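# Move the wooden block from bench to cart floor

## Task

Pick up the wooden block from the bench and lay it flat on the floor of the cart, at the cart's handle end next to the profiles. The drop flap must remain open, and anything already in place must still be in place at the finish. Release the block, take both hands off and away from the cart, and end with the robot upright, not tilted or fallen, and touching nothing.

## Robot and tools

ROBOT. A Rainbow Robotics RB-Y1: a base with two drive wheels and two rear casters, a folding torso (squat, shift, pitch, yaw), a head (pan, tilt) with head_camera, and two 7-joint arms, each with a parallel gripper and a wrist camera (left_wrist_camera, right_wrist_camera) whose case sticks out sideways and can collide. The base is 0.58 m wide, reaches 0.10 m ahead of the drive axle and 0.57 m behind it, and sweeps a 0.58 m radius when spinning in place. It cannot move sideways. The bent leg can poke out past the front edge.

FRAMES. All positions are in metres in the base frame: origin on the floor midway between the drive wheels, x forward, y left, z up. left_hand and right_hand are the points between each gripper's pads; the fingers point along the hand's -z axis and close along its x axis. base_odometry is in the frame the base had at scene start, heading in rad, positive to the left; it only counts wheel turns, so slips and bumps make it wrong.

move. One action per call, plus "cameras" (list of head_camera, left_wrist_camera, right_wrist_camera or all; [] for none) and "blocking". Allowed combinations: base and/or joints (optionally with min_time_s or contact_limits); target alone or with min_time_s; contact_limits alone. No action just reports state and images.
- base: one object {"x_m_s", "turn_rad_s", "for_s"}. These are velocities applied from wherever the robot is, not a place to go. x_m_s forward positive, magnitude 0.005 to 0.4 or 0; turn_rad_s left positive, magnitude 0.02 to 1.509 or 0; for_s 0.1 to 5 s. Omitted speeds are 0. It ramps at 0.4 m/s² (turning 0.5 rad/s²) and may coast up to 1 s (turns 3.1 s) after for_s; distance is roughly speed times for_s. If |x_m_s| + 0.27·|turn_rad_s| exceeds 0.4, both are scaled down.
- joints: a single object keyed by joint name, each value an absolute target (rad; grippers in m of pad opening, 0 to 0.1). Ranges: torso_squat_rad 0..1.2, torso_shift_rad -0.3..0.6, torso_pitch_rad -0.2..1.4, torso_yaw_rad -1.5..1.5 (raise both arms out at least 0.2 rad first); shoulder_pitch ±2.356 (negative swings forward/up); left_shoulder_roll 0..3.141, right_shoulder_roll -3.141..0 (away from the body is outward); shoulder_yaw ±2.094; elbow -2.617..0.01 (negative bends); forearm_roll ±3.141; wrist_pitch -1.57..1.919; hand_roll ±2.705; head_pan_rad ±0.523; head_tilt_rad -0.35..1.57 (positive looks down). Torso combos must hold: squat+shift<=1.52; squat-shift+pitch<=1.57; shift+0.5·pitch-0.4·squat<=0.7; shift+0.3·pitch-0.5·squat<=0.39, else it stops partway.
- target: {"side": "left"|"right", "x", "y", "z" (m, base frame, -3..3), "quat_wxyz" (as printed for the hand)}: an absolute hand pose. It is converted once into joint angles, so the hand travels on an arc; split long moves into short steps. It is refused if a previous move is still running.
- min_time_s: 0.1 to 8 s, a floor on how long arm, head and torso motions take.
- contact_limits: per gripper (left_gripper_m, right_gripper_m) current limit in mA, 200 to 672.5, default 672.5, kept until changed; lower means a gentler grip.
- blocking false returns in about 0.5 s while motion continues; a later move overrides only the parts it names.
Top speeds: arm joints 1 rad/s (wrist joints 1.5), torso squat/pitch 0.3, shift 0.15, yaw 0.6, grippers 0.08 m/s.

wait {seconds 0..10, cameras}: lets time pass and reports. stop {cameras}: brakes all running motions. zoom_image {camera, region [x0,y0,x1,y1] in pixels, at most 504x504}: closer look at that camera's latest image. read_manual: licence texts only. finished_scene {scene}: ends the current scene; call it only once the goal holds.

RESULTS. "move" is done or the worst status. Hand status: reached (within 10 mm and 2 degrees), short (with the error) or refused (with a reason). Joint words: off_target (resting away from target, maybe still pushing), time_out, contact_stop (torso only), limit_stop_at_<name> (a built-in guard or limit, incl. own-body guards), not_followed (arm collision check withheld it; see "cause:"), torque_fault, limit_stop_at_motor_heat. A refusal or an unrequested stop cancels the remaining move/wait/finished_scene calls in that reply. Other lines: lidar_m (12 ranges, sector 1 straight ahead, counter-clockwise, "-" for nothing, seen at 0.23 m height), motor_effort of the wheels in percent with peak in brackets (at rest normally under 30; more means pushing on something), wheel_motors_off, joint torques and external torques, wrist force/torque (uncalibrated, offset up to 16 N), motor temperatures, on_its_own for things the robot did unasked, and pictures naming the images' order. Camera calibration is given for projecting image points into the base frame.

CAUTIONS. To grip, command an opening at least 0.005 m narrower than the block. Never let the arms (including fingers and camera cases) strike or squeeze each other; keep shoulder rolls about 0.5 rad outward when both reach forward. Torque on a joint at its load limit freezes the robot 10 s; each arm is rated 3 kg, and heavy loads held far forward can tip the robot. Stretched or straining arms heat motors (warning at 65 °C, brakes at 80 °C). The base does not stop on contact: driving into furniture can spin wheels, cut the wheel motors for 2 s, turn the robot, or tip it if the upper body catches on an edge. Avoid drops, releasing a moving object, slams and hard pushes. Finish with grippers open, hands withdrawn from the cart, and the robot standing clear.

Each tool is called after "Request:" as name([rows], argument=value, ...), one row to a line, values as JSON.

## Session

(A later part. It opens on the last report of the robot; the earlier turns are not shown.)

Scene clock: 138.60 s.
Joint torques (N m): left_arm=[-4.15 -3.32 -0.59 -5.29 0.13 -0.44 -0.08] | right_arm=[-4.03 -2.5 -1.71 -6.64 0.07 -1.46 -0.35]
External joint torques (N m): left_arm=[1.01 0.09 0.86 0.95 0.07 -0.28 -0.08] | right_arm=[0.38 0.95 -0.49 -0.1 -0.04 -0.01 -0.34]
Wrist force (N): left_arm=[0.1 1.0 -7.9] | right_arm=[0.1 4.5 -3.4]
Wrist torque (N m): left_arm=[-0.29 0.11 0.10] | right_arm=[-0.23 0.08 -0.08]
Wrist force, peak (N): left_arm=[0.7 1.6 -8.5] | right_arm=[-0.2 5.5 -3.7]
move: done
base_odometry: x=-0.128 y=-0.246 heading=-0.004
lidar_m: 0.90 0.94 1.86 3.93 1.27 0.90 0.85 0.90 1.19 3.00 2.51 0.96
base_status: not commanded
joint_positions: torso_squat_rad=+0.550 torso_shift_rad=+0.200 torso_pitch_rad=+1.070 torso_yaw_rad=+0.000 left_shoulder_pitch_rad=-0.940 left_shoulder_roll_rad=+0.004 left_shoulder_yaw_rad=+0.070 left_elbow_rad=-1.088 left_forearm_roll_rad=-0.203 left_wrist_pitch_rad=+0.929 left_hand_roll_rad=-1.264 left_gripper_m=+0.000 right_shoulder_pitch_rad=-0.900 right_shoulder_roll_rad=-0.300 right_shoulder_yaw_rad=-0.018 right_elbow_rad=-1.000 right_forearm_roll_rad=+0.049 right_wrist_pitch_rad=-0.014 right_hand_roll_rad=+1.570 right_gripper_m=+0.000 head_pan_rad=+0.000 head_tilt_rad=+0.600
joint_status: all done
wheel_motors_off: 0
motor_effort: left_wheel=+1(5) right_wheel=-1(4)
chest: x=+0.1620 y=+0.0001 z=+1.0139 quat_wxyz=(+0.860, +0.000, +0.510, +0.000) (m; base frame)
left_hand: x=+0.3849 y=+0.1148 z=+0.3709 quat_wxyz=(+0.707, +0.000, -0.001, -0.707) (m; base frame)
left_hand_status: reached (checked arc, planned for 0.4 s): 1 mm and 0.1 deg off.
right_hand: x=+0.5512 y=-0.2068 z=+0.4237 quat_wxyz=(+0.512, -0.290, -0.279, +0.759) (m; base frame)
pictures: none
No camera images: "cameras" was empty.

Request:
move(joints={"torso_squat_rad": 0.5, "torso_shift_rad": 0.05, "torso_pitch_rad": 0.4, "right_shoulder_pitch_rad": -0.874, "right_shoulder_roll_rad": -0.11, "right_shoulder_yaw_rad": -0.122, "right_elbow_rad": -1.165, "right_forearm_roll_rad": 0.051, "right_wrist_pitch_rad": 0.94, "right_hand_roll_rad": 1.403, "head_tilt_rad": 0.8}, cameras=[])

Request:
move(target={"side": "left", "x": 0.37, "y": 0.18, "z": 0.776, "quat_wxyz": [0.7071, 0, 0, -0.7071]}, cameras=[])

Request:
move(target={"side": "left", "x": 0.37, "y": 0.115, "z": 0.776, "quat_wxyz": [0.7071, 0, 0, -0.7071]}, cameras=[])

Scene clock: 144.27 s.
Joint torques (N m): left_arm=[-17.35 0.47 0.55 -9.62 -0.26 -1.41 -0.03] | right_arm=[-17.43 -3.32 -2.45 -10.09 0.34 -1.18 -0.1]
External joint torques (N m): left_arm=[1.55 -0.9 0.87 0.48 -0.05 -0.11 -0.04] | right_arm=[0.32 0.69 -2.16 -0.52 0 0.07 -0.09]
Wrist force (N): left_arm=[0.1 -2.2 -6.2] | right_arm=[-1.1 4.1 -4.4]
Wrist torque (N m): left_arm=[-0.14 0.09 0.01] | right_arm=[-0.23 -0.02 -0.11]
Wrist force, peak (N): left_arm=[1.2 1.8 -8.8] | right_arm=[-1.1 5.8 -3.4]
move: done
base_odometry: x=-0.128 y=-0.246 heading=-0.003
lidar_m: 0.91 0.94 1.86 3.92 1.26 0.90 0.85 0.90 1.20 3.01 2.51 0.96
base_status: not commanded
joint_positions: torso_squat_rad=+0.500 torso_shift_rad=+0.050 torso_pitch_rad=+0.400 torso_yaw_rad=+0.000 left_shoulder_pitch_rad=-0.940 left_shoulder_roll_rad=+0.005 left_shoulder_yaw_rad=+0.070 left_elbow_rad=-1.088 left_forearm_roll_rad=-0.203 left_wrist_pitch_rad=+0.929 left_hand_roll_rad=-1.264 left_gripper_m=+0.000 right_shoulder_pitch_rad=-0.874 right_shoulder_roll_rad=-0.110 right_shoulder_yaw_rad=-0.122 right_elbow_rad=-1.165 right_forearm_roll_rad=+0.051 right_wrist_pitch_rad=+0.940 right_hand_roll_rad=+1.403 right_gripper_m=+0.000 head_pan_rad=+0.000 head_tilt_rad=+0.800
joint_status: all done
wheel_motors_off: 0
motor_effort: left_wheel=+3(5) right_wheel=-3(4)
chest: x=-0.0769 y=+0.0001 z=+1.1790 quat_wxyz=(+0.980, +0.000, +0.199, +0.000) (m; base frame)
left_hand: x=+0.4973 y=+0.1150 z=+0.8135 quat_wxyz=(+0.667, +0.232, -0.233, -0.668) (m; base frame)
right_hand: x=+0.4978 y=-0.1797 z=+0.8129 quat_wxyz=(+0.668, -0.232, -0.233, +0.668) (m; base frame)
pictures: none
No camera images: "cameras" was empty.

Scene clock: 145.40 s.
Joint torques (N m): left_arm=[-17.01 2.34 0.72 -8.87 0.04 -0.64 0.01] | right_arm=[-17.33 -3.07 -2.25 -10.37 0.23 -1.14 0.08]
External joint torques (N m): left_arm=[1.13 -1.45 0.86 0.09 -0.04 -0.5 0.01] | right_arm=[0.42 0.94 -1.95 -0.79 -0.12 0.11 0.09]
Wrist force (N): left_arm=[0.6 1.0 -7.3] | right_arm=[-1.1 4.4 -4.0]
Wrist torque (N m): left_arm=[-0.31 0.15 0.09] | right_arm=[-0.25 -0.02 -0.09]
Wrist force, peak (N): left_arm=[0.6 -1.1 -9.0] | right_arm=[-0.9 4.6 -4.6]
move: done
base_odometry: x=-0.128 y=-0.246 heading=-0.003
lidar_m: 0.91 0.93 1.86 3.95 1.27 0.91 0.86 0.90 1.20 2.98 2.50 0.95
base_status: not commanded
joint_positions: torso_squat_rad=+0.500 torso_shift_rad=+0.050 torso_pitch_rad=+0.400 torso_yaw_rad=+0.000 left_shoulder_pitch_rad=-0.948 left_shoulder_roll_rad=+0.085 left_shoulder_yaw_rad=+0.209 left_elbow_rad=-1.109 left_forearm_roll_rad=-0.012 left_wrist_pitch_rad=+1.614 left_hand_roll_rad=-1.482 left_gripper_m=+0.000 right_shoulder_pitch_rad=-0.874 right_shoulder_roll_rad=-0.110 right_shoulder_yaw_rad=-0.122 right_elbow_rad=-1.165 right_forearm_roll_rad=+0.051 right_wrist_pitch_rad=+0.940 right_hand_roll_rad=+1.403 right_gripper_m=+0.000 head_pan_rad=+0.000 head_tilt_rad=+0.800
joint_status: all done
wheel_motors_off: 0
motor_effort: left_wheel=+4(5) right_wheel=-3(5)
chest: x=-0.0768 y=+0.0001 z=+1.1790 quat_wxyz=(+0.980, +0.000, +0.199, +0.000) (m; base frame)
left_hand: x=+0.3702 y=+0.1800 z=+0.7758 quat_wxyz=(+0.707, +0.000, +0.000, -0.707) (m; base frame)
left_hand_status: reached (checked arc, planned for 0.8 s): 0 mm and 0.0 deg off.
right_hand: x=+0.4977 y=-0.1797 z=+0.8129 quat_wxyz=(+0.668, -0.232, -0.232, +0.668) (m; base frame)
pictures: none
No camera images: "cameras" was empty.

Scene clock: 146.23 s.
Joint torques (N m): left_arm=[-17.2 1.21 0.89 -7.86 -0.25 -0.32 -0.13] | right_arm=[-17.66 -3.45 -1.93 -10.41 0.24 -1.2 0.01]
External joint torques (N m): left_arm=[1.52 -0.37 1.25 1.07 -0.33 -0.16 -0.13] | right_arm=[0.08 0.56 -1.64 -0.84 -0.11 0.06 0.01]
Wrist force (N): left_arm=[0.7 1.4 -7.8] | right_arm=[-0.9 4.1 -4.1]
Wrist torque (N m): left_arm=[-0.31 0.17 0.10] | right_arm=[-0.23 -0.03 -0.10]
Wrist force, peak (N): left_arm=[2.6 0.6 -8.7] | right_arm=[-0.6 4.8 -4.0]
move: done
base_odometry: x=-0.128 y=-0.246 heading=-0.003
lidar_m: 0.90 0.94 1.86 3.93 1.26 0.91 0.86 0.90 1.20 3.00 2.50 0.96
base_status: not commanded
joint_positions: torso_squat_rad=+0.500 torso_shift_rad=+0.050 torso_pitch_rad=+0.400 torso_yaw_rad=+0.000 left_shoulder_pitch_rad=-1.011 left_shoulder_roll_rad=+0.002 left_shoulder_yaw_rad=+0.123 left_elbow_rad=-1.030 left_forearm_roll_rad=-0.037 left_wrist_pitch_rad=+1.582 left_hand_roll_rad=-1.345 left_gripper_m=+0.000 right_shoulder_pitch_rad=-0.874 right_shoulder_roll_rad=-0.110 right_shoulder_yaw_rad=-0.122 right_elbow_rad=-1.165 right_forearm_roll_rad=+0.051 right_wrist_pitch_rad=+0.940 right_hand_roll_rad=+1.403 right_gripper_m=+0.000 head_pan_rad=+0.000 head_tilt_rad=+0.800
joint_status: all done
wheel_motors_off: 0
motor_effort: left_wheel=+3(6) right_wheel=-6(6)
chest: x=-0.0768 y=+0.0001 z=+1.1790 quat_wxyz=(+0.980, +0.000, +0.199, +0.000) (m; base frame)
left_hand: x=+0.3699 y=+0.1150 z=+0.7764 quat_wxyz=(+0.707, +0.000, -0.001, -0.707) (m; base frame)
left_hand_status: reached (checked arc, planned for 0.3 s): 0 mm and 0.1 deg off.
right_hand: x=+0.4977 y=-0.1798 z=+0.8129 quat_wxyz=(+0.668, -0.232, -0.232, +0.668) (m; base frame)
pictures: none
No camera images: "cameras" was empty.

Request:
move(base={"turn_rad_s": 0.7, "for_s": 2.0667}, joints={"left_shoulder_pitch_rad": -0.948, "left_shoulder_roll_rad": 0.25, "left_shoulder_yaw_rad": 0.209, "left_elbow_rad": -1.109, "left_forearm_roll_rad": -0.012, "left_wrist_pitch_rad": 1.614, "left_hand_roll_rad": -1.482, "right_shoulder_pitch_rad": -0.948, "right_shoulder_roll_rad": -0.25, "right_shoulder_yaw_rad": -0.209, "right_elbow_rad": -1.109, "right_forearm_roll_rad": 0.012, "right_wrist_pitch_rad": 1.614, "right_hand_roll_rad": 1.482, "torso_squat_rad": 0.3}, cameras=[])

Request:
move(base={"x_m_s": 0.4, "for_s": 5}, cameras=[])

Request:
move(base={"x_m_s": 0.4, "for_s": 2.05}, cameras=[])

Request:
move(base={"turn_rad_s": -0.7, "for_s": 3.0667}, cameras=["head_camera"])

Scene clock: 155.47 s.
Joint torques (N m): left_arm=[-16.69 5.52 1.31 -8.8 -0.02 -0.21 -0.13] | right_arm=[-19.35 -6.4 -1.76 -8.71 0.23 -0.18 0.06]
External joint torques (N m): left_arm=[1.67 -1.82 0.32 0.19 0.18 0.02 -0.14] | right_arm=[-1.54 1.07 -0.99 -0.24 -0.23 0 0.07]
Wrist force (N): left_arm=[1.9 0.9 -7.9] | right_arm=[0.5 1.0 -4.9]
Wrist torque (N m): left_arm=[-0.27 0.26 0.06] | right_arm=[-0.08 0.09 -0.06]
Wrist force, peak (N): left_arm=[2.9 0.8 -8.8] | right_arm=[-1.2 4.4 -4.7]
move: done
base_odometry: x=-0.128 y=-0.246 heading=+1.442
lidar_m: 4.27 1.46 0.94 0.86 0.85 1.07 2.18 2.88 1.07 0.92 0.92 1.33
base_status: done (sent for 2.07 of 2.07 s)
joint_positions: torso_squat_rad=+0.300 torso_shift_rad=+0.050 torso_pitch_rad=+0.400 torso_yaw_rad=+0.000 left_shoulder_pitch_rad=-0.948 left_shoulder_roll_rad=+0.250 left_shoulder_yaw_rad=+0.209 left_elbow_rad=-1.109 left_forearm_roll_rad=-0.012 left_wrist_pitch_rad=+1.614 left_hand_roll_rad=-1.482 left_gripper_m=+0.000 right_shoulder_pitch_rad=-0.948 right_shoulder_roll_rad=-0.250 right_shoulder_yaw_rad=-0.209 right_elbow_rad=-1.109 right_forearm_roll_rad=+0.012 right_wrist_pitch_rad=+1.614 right_hand_roll_rad=+1.482 right_gripper_m=+0.000 head_pan_rad=+0.000 head_tilt_rad=+0.800
joint_status: all done
wheel_motors_off: 0
motor_effort: left_wheel=-1(43) right_wheel=+15(45)
chest: x=-0.0741 y=+0.0001 z=+1.2334 quat_wxyz=(+0.980, +0.000, +0.199, +0.000) (m; base frame)
left_hand: x=+0.3940 y=+0.2783 z=+0.8512 quat_wxyz=(+0.732, +0.065, +0.033, -0.677) (m; base frame)
right_hand: x=+0.3937 y=-0.2784 z=+0.8511 quat_wxyz=(+0.732, -0.065, +0.033, +0.677) (m; base frame)
pictures: none
No camera images: "cameras" was empty.

Scene clock: 161.80 s.
Joint torques (N m): left_arm=[-17 5.81 1.5 -8.71 -0.06 -0.32 0.05] | right_arm=[-18.53 -6.5 -1.87 -8.81 0.19 -0.1 0.1]
External joint torques (N m): left_arm=[1.36 -1.53 0.51 0.28 0.14 -0.1 0.04] | right_arm=[-0.71 0.98 -1.1 -0.34 -0.26 0.08 0.11]
Wrist force (N): left_arm=[1.8 0.7 -7.9] | right_arm=[-0.3 1.1 -5.0]
Wrist torque (N m): left_arm=[-0.25 0.30 0.12] | right_arm=[-0.07 0.01 -0.08]
Wrist force, peak (N): left_arm=[2.1 2.2 -8.5] | right_arm=[-0.4 1.7 -5.7]
move: done
base_odometry: x=+0.128 y=+1.738 heading=+1.443
lidar_m: 3.50 1.98 1.27 1.16 1.17 1.45 2.95 1.43 0.91 1.11 1.39 1.71
base_status: done (sent for 5 of 5 s)
joint_positions: torso_squat_rad=+0.300 torso_shift_rad=+0.050 torso_pitch_rad=+0.400 torso_yaw_rad=+0.000 left_shoulder_pitch_rad=-0.948 left_shoulder_roll_rad=+0.250 left_shoulder_yaw_rad=+0.209 left_elbow_rad=-1.109 left_forearm_roll_rad=-0.012 left_wrist_pitch_rad=+1.614 left_hand_roll_rad=-1.482 left_gripper_m=+0.000 right_shoulder_pitch_rad=-0.948 right_shoulder_roll_rad=-0.250 right_shoulder_yaw_rad=-0.209 right_elbow_rad=-1.109 right_forearm_roll_rad=+0.012 right_wrist_pitch_rad=+1.614 right_hand_roll_rad=+1.482 right_gripper_m=+0.000 head_pan_rad=+0.000 head_tilt_rad=+0.800
joint_status: not commanded
wheel_motors_off: 0
motor_effort: left_wheel=+4(35) right_wheel=-3(46)
chest: x=-0.0741 y=+0.0001 z=+1.2334 quat_wxyz=(+0.980, +0.000, +0.199, +0.000) (m; base frame)
left_hand: x=+0.3940 y=+0.2783 z=+0.8512 quat_wxyz=(+0.732, +0.065, +0.033, -0.677) (m; base frame)
right_hand: x=+0.3938 y=-0.2783 z=+0.8511 quat_wxyz=(+0.732, -0.065, +0.033, +0.677) (m; base frame)
pictures: none
No camera images: "cameras" was empty.

Scene clock: 165.17 s.
Joint torques (N m): left_arm=[-16.82 5.92 1.77 -8.61 -0.08 -0.29 -0.04] | right_arm=[-18.38 -6.47 -1.54 -9.04 0.18 -0.15 0.12]
External joint torques (N m): left_arm=[1.55 -1.42 0.78 0.38 0.12 -0.06 -0.05] | right_arm=[-0.55 1.01 -0.76 -0.56 -0.28 0.02 0.12]
Wrist force (N): left_arm=[1.1 1.0 -7.3] | right_arm=[-0.1 1.1 -4.6]
Wrist torque (N m): left_arm=[-0.32 0.17 0.07] | right_arm=[-0.09 0.04 -0.06]
Wrist force, peak (N): left_arm=[1.5 0.7 -8.4] | right_arm=[0.1 1.5 -5.6]
move: done
base_odometry: x=+0.233 y=+2.558 heading=+1.443
lidar_m: 3.03 2.19 1.43 1.28 1.30 1.61 3.21 1.42 1.40 1.23 1.25 1.59
base_status: done (sent for 2.07 of 2.07 s)
joint_positions: torso_squat_rad=+0.300 torso_shift_rad=+0.050 torso_pitch_rad=+0.400 torso_yaw_rad=+0.000 left_shoulder_pitch_rad=-0.948 left_shoulder_roll_rad=+0.250 left_shoulder_yaw_rad=+0.209 left_elbow_rad=-1.109 left_forearm_roll_rad=-0.012 left_wrist_pitch_rad=+1.614 left_hand_roll_rad=-1.482 left_gripper_m=+0.000 right_shoulder_pitch_rad=-0.948 right_shoulder_roll_rad=-0.250 right_shoulder_yaw_rad=-0.209 right_elbow_rad=-1.109 right_forearm_roll_rad=+0.012 right_wrist_pitch_rad=+1.614 right_hand_roll_rad=+1.482 right_gripper_m=+0.000 head_pan_rad=+0.000 head_tilt_rad=+0.800
joint_status: not commanded
wheel_motors_off: 0
motor_effort: left_wheel=-2(30) right_wheel=+2(27)
chest: x=-0.0741 y=+0.0001 z=+1.2334 quat_wxyz=(+0.980, +0.000, +0.199, +0.000) (m; base frame)
left_hand: x=+0.3940 y=+0.2783 z=+0.8512 quat_wxyz=(+0.732, +0.065, +0.033, -0.677) (m; base frame)
right_hand: x=+0.3939 y=-0.2783 z=+0.8511 quat_wxyz=(+0.732, -0.065, +0.033, +0.677) (m; base frame)
pictures: none
No camera images: "cameras" was empty.

Scene clock: 169.97 s.
Joint torques (N m): left_arm=[-16.99 5.78 1.39 -8.62 -0.08 -0.19 -0.11] | right_arm=[-18.78 -6.64 -1.69 -9.05 0.2 -0.14 0.11]
External joint torques (N m): left_arm=[1.38 -1.55 0.4 0.37 0.11 0.04 -0.12] | right_arm=[-0.96 0.84 -0.92 -0.58 -0.26 0.04 0.12]
Wrist force (N): left_arm=[2.2 0.8 -7.1] | right_arm=[-0.5 0.8 -5.4]
Wrist torque (N m): left_arm=[-0.27 0.30 0.13] | right_arm=[-0.07 0.01 -0.12]
Wrist force, peak (N): left_arm=[1.5 1.1 -8.5] | right_arm=[0.0 1.2 -5.5]
move: done
base_odometry: x=+0.233 y=+2.558 heading=-0.703
lidar_m: 1.42 1.25 1.23 1.51 2.77 2.40 1.49 1.30 1.31 1.55 2.79 1.42
base_status: done (sent for 3.07 of 3.07 s)
joint_positions: torso_squat_rad=+0.300 torso_shift_rad=+0.050 torso_pitch_rad=+0.400 torso_yaw_rad=+0.000 left_shoulder_pitch_rad=-0.948 left_shoulder_roll_rad=+0.250 left_shoulder_yaw_rad=+0.209 left_elbow_rad=-1.109 left_forearm_roll_rad=-0.012 left_wrist_pitch_rad=+1.614 left_hand_roll_rad=-1.482 left_gripper_m=+0.000 right_shoulder_pitch_rad=-0.948 right_shoulder_roll_rad=-0.250 right_shoulder_yaw_rad=-0.209 right_elbow_rad=-1.109 right_forearm_roll_rad=+0.012 right_wrist_pitch_rad=+1.614 right_hand_roll_rad=+1.482 right_gripper_m=+0.000 head_pan_rad=+0.000 head_tilt_rad=+0.800
joint_status: not commanded
wheel_motors_off: 0
motor_effort: left_wheel=+17(35) right_wheel=-1(40)
chest: x=-0.0741 y=+0.0001 z=+1.2334 quat_wxyz=(+0.980, +0.000, +0.199, +0.000) (m; base frame)
left_hand: x=+0.3940 y=+0.2783 z=+0.8512 quat_wxyz=(+0.732, +0.065, +0.033, -0.677) (m; base frame)
right_hand: x=+0.3939 y=-0.2783 z=+0.8511 quat_wxyz=(+0.732, -0.065, +0.033, +0.677) (m; base frame)
pictures: head_camera
camera_calibration:
head_camera: T_world_to_cam=[[-0.0163194, -0.999502, -0.0270263, 0.0375924], [-0.909624, 0.026063, -0.414615, 0.657789], [0.415113, 0.0178175, -0.909596, 1.21681], [0, 0, 0, 1]] pos_world=[0.0938394, -0.00125081, 1.38055]

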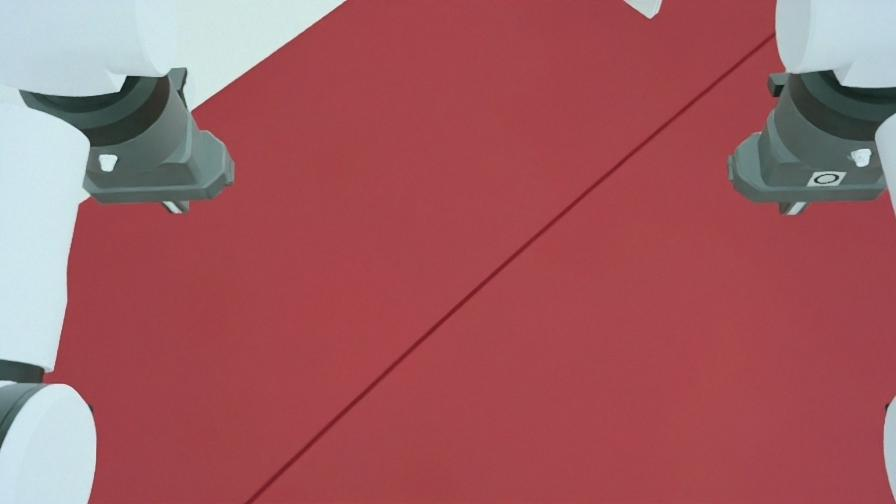

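Request:
move(base={"turn_rad_s": 0.6, "for_s": 1.1667}, joints={"left_shoulder_roll_rad": 0.12, "right_shoulder_roll_rad": -0.12}, cameras=[])

Request:
move(base={"x_m_s": 0.3, "for_s": 1.8333}, cameras=[])

Request:
move(base={"turn_rad_s": -0.7, "for_s": 1.8333}, joints={"head_tilt_rad": 0.4}, cameras=["head_camera"])

Scene clock: 176.10 s.
Joint torques (N m): left_arm=[-16.99 3.35 1.35 -8.63 -0.19 -0.22 -0.07] | right_arm=[-18.44 -5.42 -0.47 -9.09 0.22 -0.08 0.1]
External joint torques (N m): left_arm=[1.23 -1.21 1.24 0.35 -0.21 -0.06 -0.07] | right_arm=[-0.74 -0.69 -0.53 -0.63 -0.02 0.04 0.1]
Wrist force (N): left_arm=[1.6 0.7 -7.2] | right_arm=[-1.2 1.4 -4.6]
Wrist torque (N m): left_arm=[-0.28 0.29 0.08] | right_arm=[-0.14 -0.04 -0.05]
Wrist force, peak (N): left_arm=[3.1 0.1 -8.5] | right_arm=[-0.1 0.7 -5.7]
move: done
base_odometry: x=+0.233 y=+2.558 heading=-0.023
lidar_m: 1.22 1.28 1.71 3.03 1.95 1.36 1.29 1.33 1.75 2.53 1.42 1.32
base_status: done (sent for 1.17 of 1.17 s)
joint_positions: torso_squat_rad=+0.300 torso_shift_rad=+0.050 torso_pitch_rad=+0.400 torso_yaw_rad=+0.000 left_shoulder_pitch_rad=-0.948 left_shoulder_roll_rad=+0.120 left_shoulder_yaw_rad=+0.209 left_elbow_rad=-1.109 left_forearm_roll_rad=-0.012 left_wrist_pitch_rad=+1.614 left_hand_roll_rad=-1.482 left_gripper_m=+0.000 right_shoulder_pitch_rad=-0.948 right_shoulder_roll_rad=-0.120 right_shoulder_yaw_rad=-0.209 right_elbow_rad=-1.109 right_forearm_roll_rad=+0.012 right_wrist_pitch_rad=+1.614 right_hand_roll_rad=+1.482 right_gripper_m=+0.000 head_pan_rad=+0.000 head_tilt_rad=+0.800
joint_status: all done
wheel_motors_off: 0
motor_effort: left_wheel=+1(40) right_wheel=+17(33)
chest: x=-0.0741 y=+0.0001 z=+1.2334 quat_wxyz=(+0.980, +0.000, +0.199, +0.000) (m; base frame)
left_hand: x=+0.3784 y=+0.2012 z=+0.8335 quat_wxyz=(+0.713, +0.014, +0.007, -0.701) (m; base frame)
right_hand: x=+0.3782 y=-0.2009 z=+0.8334 quat_wxyz=(+0.713, -0.014, +0.007, +0.701) (m; base frame)
pictures: none
No camera images: "cameras" was empty.

Scene clock: 179.00 s.
Joint torques (N m): left_arm=[-16.63 3.59 1.18 -8.65 -0.11 -0.17 -0.11] | right_arm=[-18.25 -5.25 -0.63 -9.15 0.25 -0.01 0.02]
External joint torques (N m): left_arm=[1.59 -0.98 1.07 0.34 -0.13 -0.01 -0.11] | right_arm=[-0.56 -0.52 -0.68 -0.69 0 0.1 0.02]
Wrist force (N): left_arm=[0.9 1.7 -6.7] | right_arm=[-0.7 1.1 -5.2]
Wrist torque (N m): left_arm=[-0.36 0.18 0.09] | right_arm=[-0.11 -0.01 -0.07]
Wrist force, peak (N): left_arm=[0.8 1.4 -8.4] | right_arm=[-0.9 0.9 -5.5]
move: done
base_odometry: x=+0.783 y=+2.545 heading=-0.023
lidar_m: 0.69 0.69 0.98 2.35 2.79 1.95 1.83 1.90 2.49 1.22 1.06 0.75
base_status: done (sent for 1.83 of 1.83 s)
joint_positions: torso_squat_rad=+0.300 torso_shift_rad=+0.050 torso_pitch_rad=+0.400 torso_yaw_rad=+0.000 left_shoulder_pitch_rad=-0.948 left_shoulder_roll_rad=+0.120 left_shoulder_yaw_rad=+0.209 left_elbow_rad=-1.109 left_forearm_roll_rad=-0.012 left_wrist_pitch_rad=+1.614 left_hand_roll_rad=-1.482 left_gripper_m=+0.000 right_shoulder_pitch_rad=-0.948 right_shoulder_roll_rad=-0.120 right_shoulder_yaw_rad=-0.209 right_elbow_rad=-1.109 right_forearm_roll_rad=+0.012 right_wrist_pitch_rad=+1.614 right_hand_roll_rad=+1.482 right_gripper_m=+0.000 head_pan_rad=+0.000 head_tilt_rad=+0.800
joint_status: not commanded
wheel_motors_off: 0
motor_effort: left_wheel=+4(35) right_wheel=-4(46)
chest: x=-0.0741 y=+0.0001 z=+1.2334 quat_wxyz=(+0.980, +0.000, +0.199, +0.000) (m; base frame)
left_hand: x=+0.3784 y=+0.2012 z=+0.8335 quat_wxyz=(+0.713, +0.014, +0.007, -0.701) (m; base frame)
right_hand: x=+0.3782 y=-0.2009 z=+0.8334 quat_wxyz=(+0.713, -0.014, +0.007, +0.701) (m; base frame)
pictures: none
No camera images: "cameras" was empty.

Scene clock: 182.57 s.
Joint torques (N m): left_arm=[-16.79 3.38 1.3 -8.52 -0.17 -0.32 -0.13] | right_arm=[-18.34 -5.36 -0.74 -9.06 0.25 0.01 0.02]
External joint torques (N m): left_arm=[1.42 -1.18 1.2 0.46 -0.2 -0.16 -0.13] | right_arm=[-0.65 -0.62 -0.8 -0.6 0 0.12 0.02]
Wrist force (N): left_arm=[0.8 1.5 -7.1] | right_arm=[-0.5 0.5 -4.9]
Wrist torque (N m): left_arm=[-0.35 0.19 0.04] | right_arm=[-0.03 0.02 -0.11]
Wrist force, peak (N): left_arm=[1.0 1.3 -8.4] | right_arm=[-0.4 0.2 -6.0]
move: done
base_odometry: x=+0.783 y=+2.545 heading=-1.306
lidar_m: 1.22 0.85 0.71 0.69 0.79 1.39 3.08 2.20 1.85 1.84 2.09 3.45
base_status: done (sent for 1.83 of 1.83 s)
joint_positions: torso_squat_rad=+0.300 torso_shift_rad=+0.050 torso_pitch_rad=+0.400 torso_yaw_rad=+0.000 left_shoulder_pitch_rad=-0.948 left_shoulder_roll_rad=+0.120 left_shoulder_yaw_rad=+0.209 left_elbow_rad=-1.109 left_forearm_roll_rad=-0.012 left_wrist_pitch_rad=+1.614 left_hand_roll_rad=-1.482 left_gripper_m=+0.000 right_shoulder_pitch_rad=-0.948 right_shoulder_roll_rad=-0.120 right_shoulder_yaw_rad=-0.209 right_elbow_rad=-1.109 right_forearm_roll_rad=+0.012 right_wrist_pitch_rad=+1.614 right_hand_roll_rad=+1.482 right_gripper_m=+0.000 head_pan_rad=+0.000 head_tilt_rad=+0.400
joint_status: all done
wheel_motors_off: 0
motor_effort: left_wheel=+18(35) right_wheel=-2(38)
chest: x=-0.0741 y=+0.0001 z=+1.2334 quat_wxyz=(+0.980, +0.000, +0.199, +0.000) (m; base frame)
left_hand: x=+0.3784 y=+0.2012 z=+0.8335 quat_wxyz=(+0.713, +0.014, +0.007, -0.701) (m; base frame)
right_hand: x=+0.3782 y=-0.2009 z=+0.8334 quat_wxyz=(+0.713, -0.014, +0.007, +0.701) (m; base frame)
pictures: head_camera
camera_calibration:
head_camera: T_world_to_cam=[[-0.00443799, -0.999504, -0.0311733, 0.0431452], [-0.676446, 0.0259595, -0.736035, 1.1051], [0.736479, 0.0178205, -0.676226, 0.880279], [0, 0, 0, 1]] pos_world=[0.0994264, -0.00125113, 1.41001]

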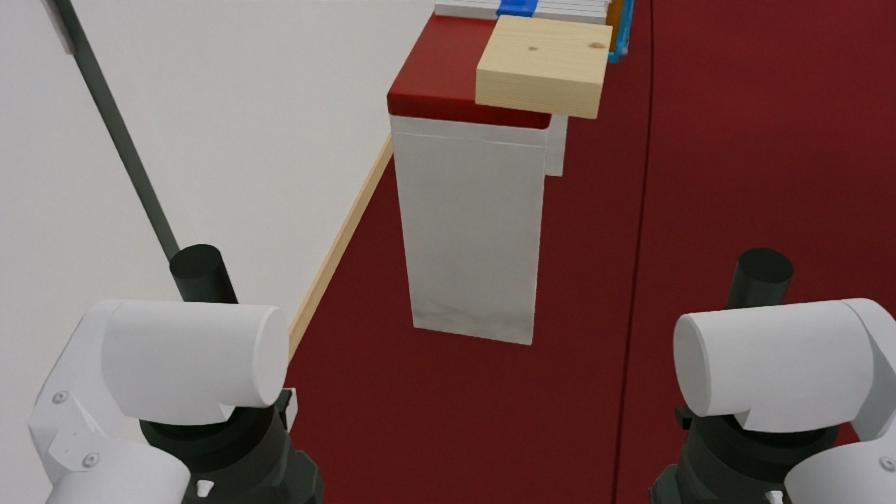

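Request:
zoom_image(camera="head_camera", region=[440, 0, 640, 140])

Scaled by 2.520 from the camera's 896x504 image, which has a finer 1280x720 frame.

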